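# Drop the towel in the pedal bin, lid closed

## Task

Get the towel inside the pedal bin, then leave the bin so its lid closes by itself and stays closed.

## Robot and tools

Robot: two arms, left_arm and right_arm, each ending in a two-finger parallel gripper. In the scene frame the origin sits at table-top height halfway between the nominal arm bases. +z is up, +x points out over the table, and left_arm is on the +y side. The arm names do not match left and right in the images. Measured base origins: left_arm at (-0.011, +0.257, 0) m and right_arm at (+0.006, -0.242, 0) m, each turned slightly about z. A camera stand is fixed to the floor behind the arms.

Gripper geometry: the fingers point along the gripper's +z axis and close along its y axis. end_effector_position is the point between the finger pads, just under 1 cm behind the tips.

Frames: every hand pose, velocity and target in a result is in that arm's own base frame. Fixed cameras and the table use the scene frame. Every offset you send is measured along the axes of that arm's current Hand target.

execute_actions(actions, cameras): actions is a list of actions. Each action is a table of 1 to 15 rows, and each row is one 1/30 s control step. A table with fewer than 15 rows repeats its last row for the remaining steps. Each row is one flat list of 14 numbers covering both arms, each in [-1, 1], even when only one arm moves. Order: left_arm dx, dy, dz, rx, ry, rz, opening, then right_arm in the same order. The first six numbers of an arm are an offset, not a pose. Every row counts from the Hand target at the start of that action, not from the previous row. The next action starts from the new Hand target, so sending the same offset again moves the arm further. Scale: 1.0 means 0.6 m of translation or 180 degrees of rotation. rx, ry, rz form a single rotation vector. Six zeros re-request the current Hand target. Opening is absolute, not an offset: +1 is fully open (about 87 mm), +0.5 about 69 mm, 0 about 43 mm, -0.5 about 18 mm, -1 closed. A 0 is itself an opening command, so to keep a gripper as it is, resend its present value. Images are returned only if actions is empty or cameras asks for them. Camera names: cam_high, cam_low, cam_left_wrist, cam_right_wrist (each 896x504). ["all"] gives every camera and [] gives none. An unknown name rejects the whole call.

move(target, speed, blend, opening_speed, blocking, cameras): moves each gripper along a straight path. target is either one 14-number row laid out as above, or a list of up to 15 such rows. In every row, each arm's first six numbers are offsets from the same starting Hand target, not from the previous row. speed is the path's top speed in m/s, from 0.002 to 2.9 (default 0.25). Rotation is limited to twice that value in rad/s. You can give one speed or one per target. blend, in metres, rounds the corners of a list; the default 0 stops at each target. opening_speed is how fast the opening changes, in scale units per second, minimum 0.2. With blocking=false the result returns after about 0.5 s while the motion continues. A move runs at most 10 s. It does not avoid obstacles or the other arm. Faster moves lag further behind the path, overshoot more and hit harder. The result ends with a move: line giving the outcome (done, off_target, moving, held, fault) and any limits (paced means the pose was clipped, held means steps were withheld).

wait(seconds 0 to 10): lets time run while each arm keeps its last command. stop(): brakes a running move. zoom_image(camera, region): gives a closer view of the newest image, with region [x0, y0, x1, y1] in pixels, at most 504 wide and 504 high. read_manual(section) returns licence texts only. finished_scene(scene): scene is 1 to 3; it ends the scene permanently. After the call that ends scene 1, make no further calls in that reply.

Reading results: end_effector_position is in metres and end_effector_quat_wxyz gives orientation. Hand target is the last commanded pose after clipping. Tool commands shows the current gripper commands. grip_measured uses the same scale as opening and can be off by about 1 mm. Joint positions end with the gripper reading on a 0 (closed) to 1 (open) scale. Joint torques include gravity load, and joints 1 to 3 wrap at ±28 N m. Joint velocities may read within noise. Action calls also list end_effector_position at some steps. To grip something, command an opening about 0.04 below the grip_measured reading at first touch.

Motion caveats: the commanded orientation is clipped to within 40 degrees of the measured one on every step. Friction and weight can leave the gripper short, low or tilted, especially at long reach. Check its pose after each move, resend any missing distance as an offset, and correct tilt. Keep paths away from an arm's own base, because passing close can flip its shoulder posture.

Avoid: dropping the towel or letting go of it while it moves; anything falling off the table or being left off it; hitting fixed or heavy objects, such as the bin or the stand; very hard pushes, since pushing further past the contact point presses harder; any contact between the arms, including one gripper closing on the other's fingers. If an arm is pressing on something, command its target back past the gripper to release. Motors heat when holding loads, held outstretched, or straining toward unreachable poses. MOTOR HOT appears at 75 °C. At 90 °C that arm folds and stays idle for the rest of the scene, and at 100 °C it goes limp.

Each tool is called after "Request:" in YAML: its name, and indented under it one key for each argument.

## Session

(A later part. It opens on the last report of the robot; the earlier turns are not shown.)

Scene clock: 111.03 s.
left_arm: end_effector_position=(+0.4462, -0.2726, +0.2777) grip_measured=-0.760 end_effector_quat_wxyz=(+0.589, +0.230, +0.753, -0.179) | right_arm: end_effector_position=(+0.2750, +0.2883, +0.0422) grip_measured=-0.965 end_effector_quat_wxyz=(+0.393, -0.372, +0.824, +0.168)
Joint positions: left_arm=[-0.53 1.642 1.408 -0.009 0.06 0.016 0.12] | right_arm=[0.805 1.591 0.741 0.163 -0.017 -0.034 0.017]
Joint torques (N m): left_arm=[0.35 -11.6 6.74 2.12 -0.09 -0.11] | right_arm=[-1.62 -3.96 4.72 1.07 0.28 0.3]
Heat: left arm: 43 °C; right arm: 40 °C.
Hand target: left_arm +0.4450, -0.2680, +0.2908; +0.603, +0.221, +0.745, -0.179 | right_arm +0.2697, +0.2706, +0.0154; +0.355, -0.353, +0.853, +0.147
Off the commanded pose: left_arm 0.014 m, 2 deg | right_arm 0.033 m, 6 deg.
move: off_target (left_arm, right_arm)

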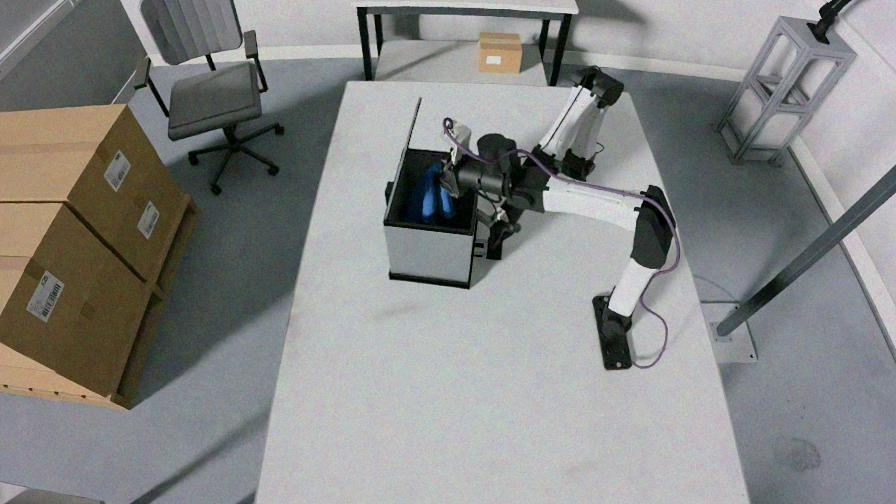

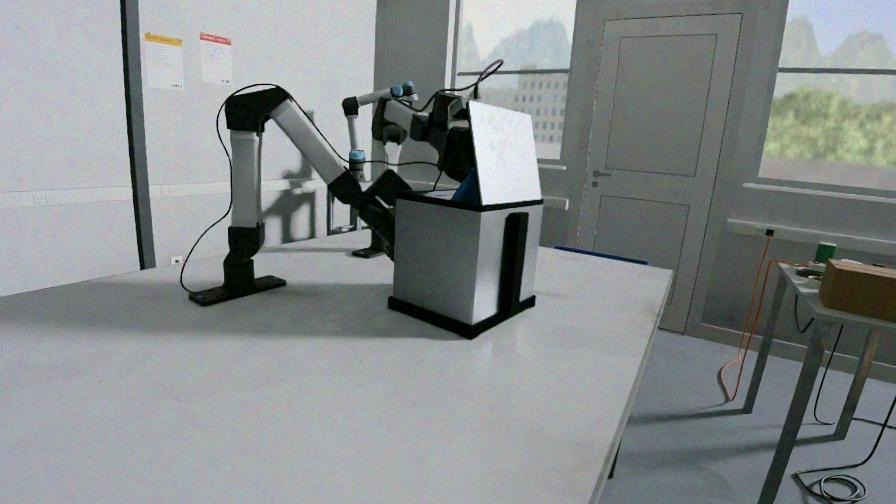

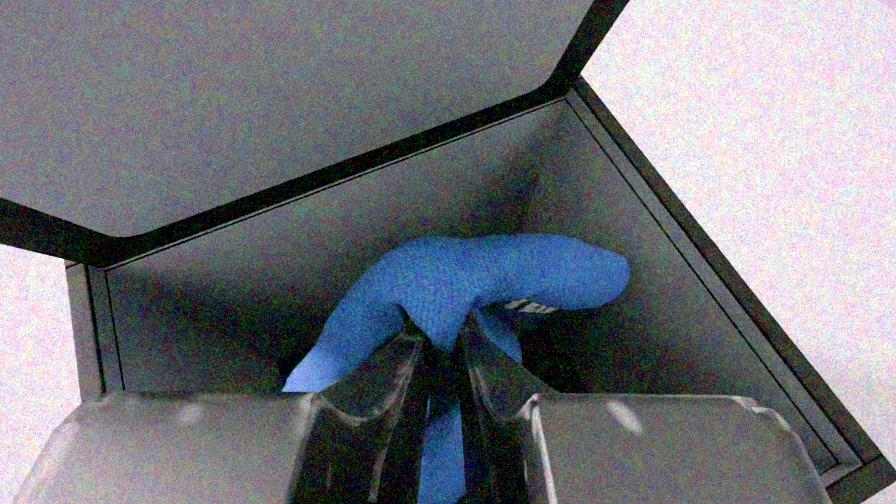

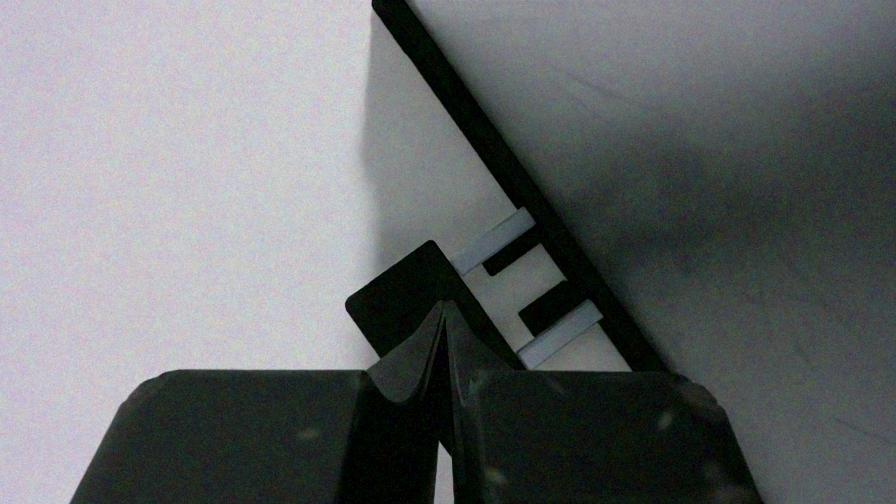

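Request:
move:
  target:
    - [0,0,0,0,0,0,-1,0,0,0,0,0,0,-1]
    - [0,0,0,0,0,0,0.4,0,0,0,0,0,0,-1]
    - [-0.21,0,-0.045,0,0,0,0.4,0,0,0,0,0,0,-1]
    - [-0.175,0.135,-0.381,0,0,0,0.4,0,0,0,0,0,0,-1]
  blend: [0,0,0.02,0]
  cameras: ["cam_left_wrist"]

Request:
move:
  target: [0,0,0,0,0,0,0.4,-0.118,0.03,-0.118,0,0,0,-1]
  speed: 0.05
  cameras: ["cam_high","cam_low"]

Scene clock: 125.87 s.
left_arm: end_effector_position=(+0.3201, -0.0904, +0.4509) grip_measured=+0.400 end_effector_quat_wxyz=(+0.617, +0.220, +0.735, -0.175) | right_arm: end_effector_position=(+0.2750, +0.2883, +0.0422) grip_measured=-0.965 end_effector_quat_wxyz=(+0.393, -0.372, +0.824, +0.168)
Joint positions: left_arm=[-0.011 1.216 1.755 -0.747 0.546 0.124 0.7] | right_arm=[0.805 1.591 0.741 0.163 -0.017 -0.034 0.017]
Joint torques (N m): left_arm=[0.57 -2.54 4.9 1.62 0.2 0.05] | right_arm=[-1.63 -3.96 4.72 1.07 0.28 0.3]
Heat: left arm: 44 °C; right arm: 40 °C.
Hand target: left_arm +0.3199, -0.0900, +0.4410; +0.603, +0.221, +0.745, -0.179 | right_arm +0.2697, +0.2706, +0.0154; +0.355, -0.353, +0.853, +0.147
Off the commanded pose: left_arm 0.010 m, 2 deg | right_arm 0.033 m, 6 deg.
move: off_target (right_arm); target 2's new opening was sent with left_arm's hand 0.014 m and 2 deg from that target
Images, in order (width x height): cam_left_wrist 896x504.

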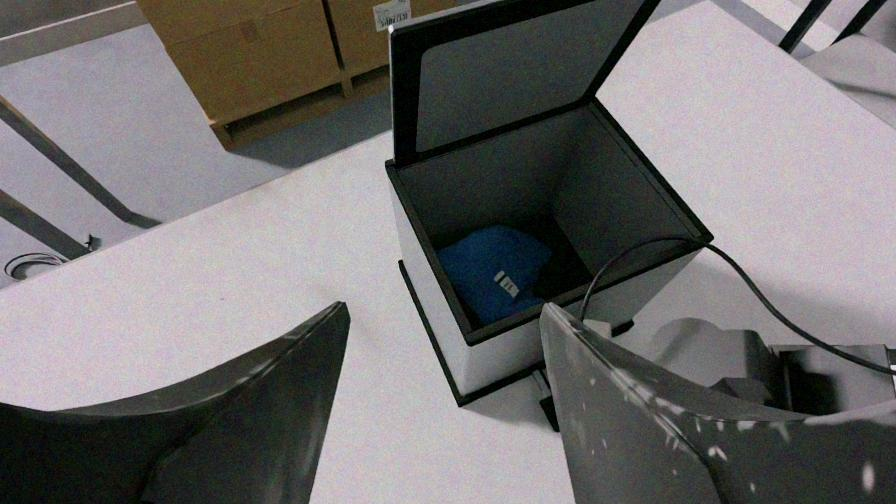

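Scene clock: 128.57 s.
left_arm: end_effector_position=(+0.3200, -0.0905, +0.4508) grip_measured=+0.400 end_effector_quat_wxyz=(+0.617, +0.220, +0.735, -0.175) | right_arm: end_effector_position=(+0.2542, +0.2760, +0.0965) grip_measured=-0.965 end_effector_quat_wxyz=(+0.336, -0.357, +0.861, +0.134)
Joint positions: left_arm=[-0.011 1.216 1.755 -0.747 0.547 0.124 0.7] | right_arm=[0.844 1.475 0.964 -0.321 0.048 0.039 0.017]
Joint torques (N m): left_arm=[0.58 -2.51 4.9 1.63 0.21 0.03] | right_arm=[0.14 -8.23 9.59 1.3 0.05 0.02]
Heat: left arm: 43 °C; right arm: 40 °C.
Hand target: left_arm +0.3199, -0.0899, +0.4410; +0.603, +0.221, +0.745, -0.179 | right_arm +0.2567, +0.2832, +0.1155; +0.355, -0.353, +0.853, +0.147
Off the commanded pose: left_arm 0.010 m, 2 deg | right_arm 0.021 m, 3 deg.
move: off_target (right_arm)
Images, in order (width x height): cam_high 896x504, cam_low 896x504.

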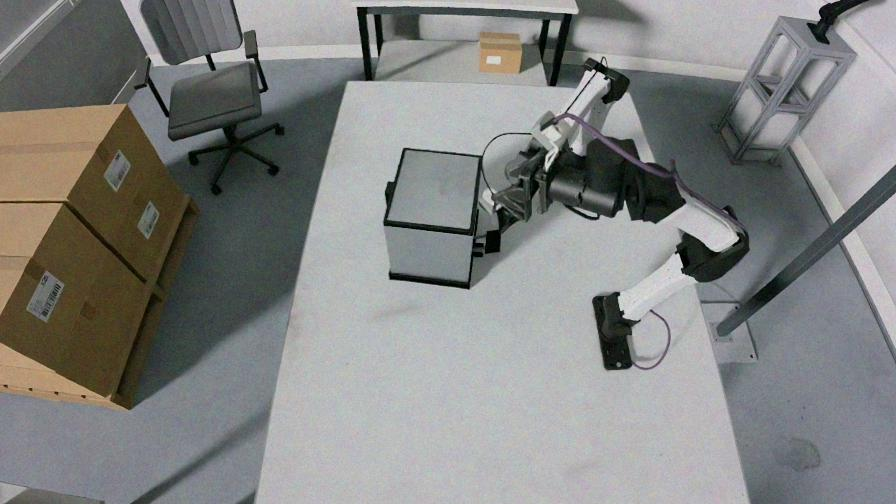

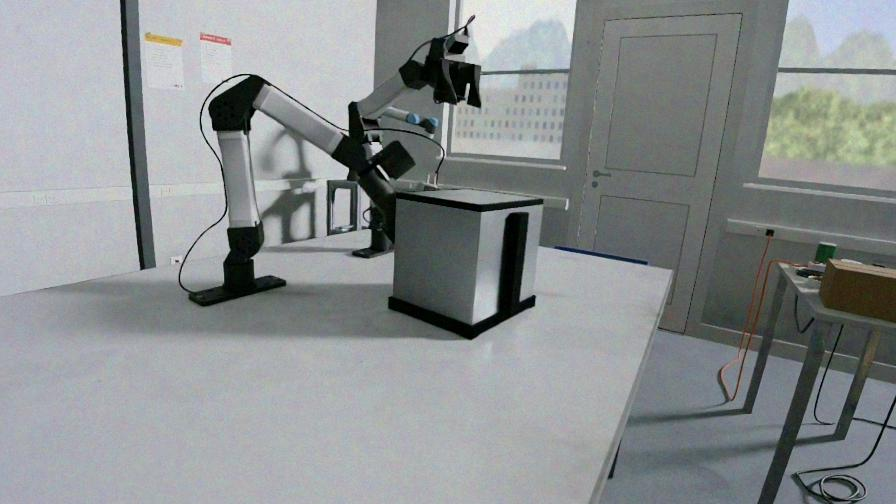

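Request:
finished_scene:
  scene: 3

The scene is finished: the task was done.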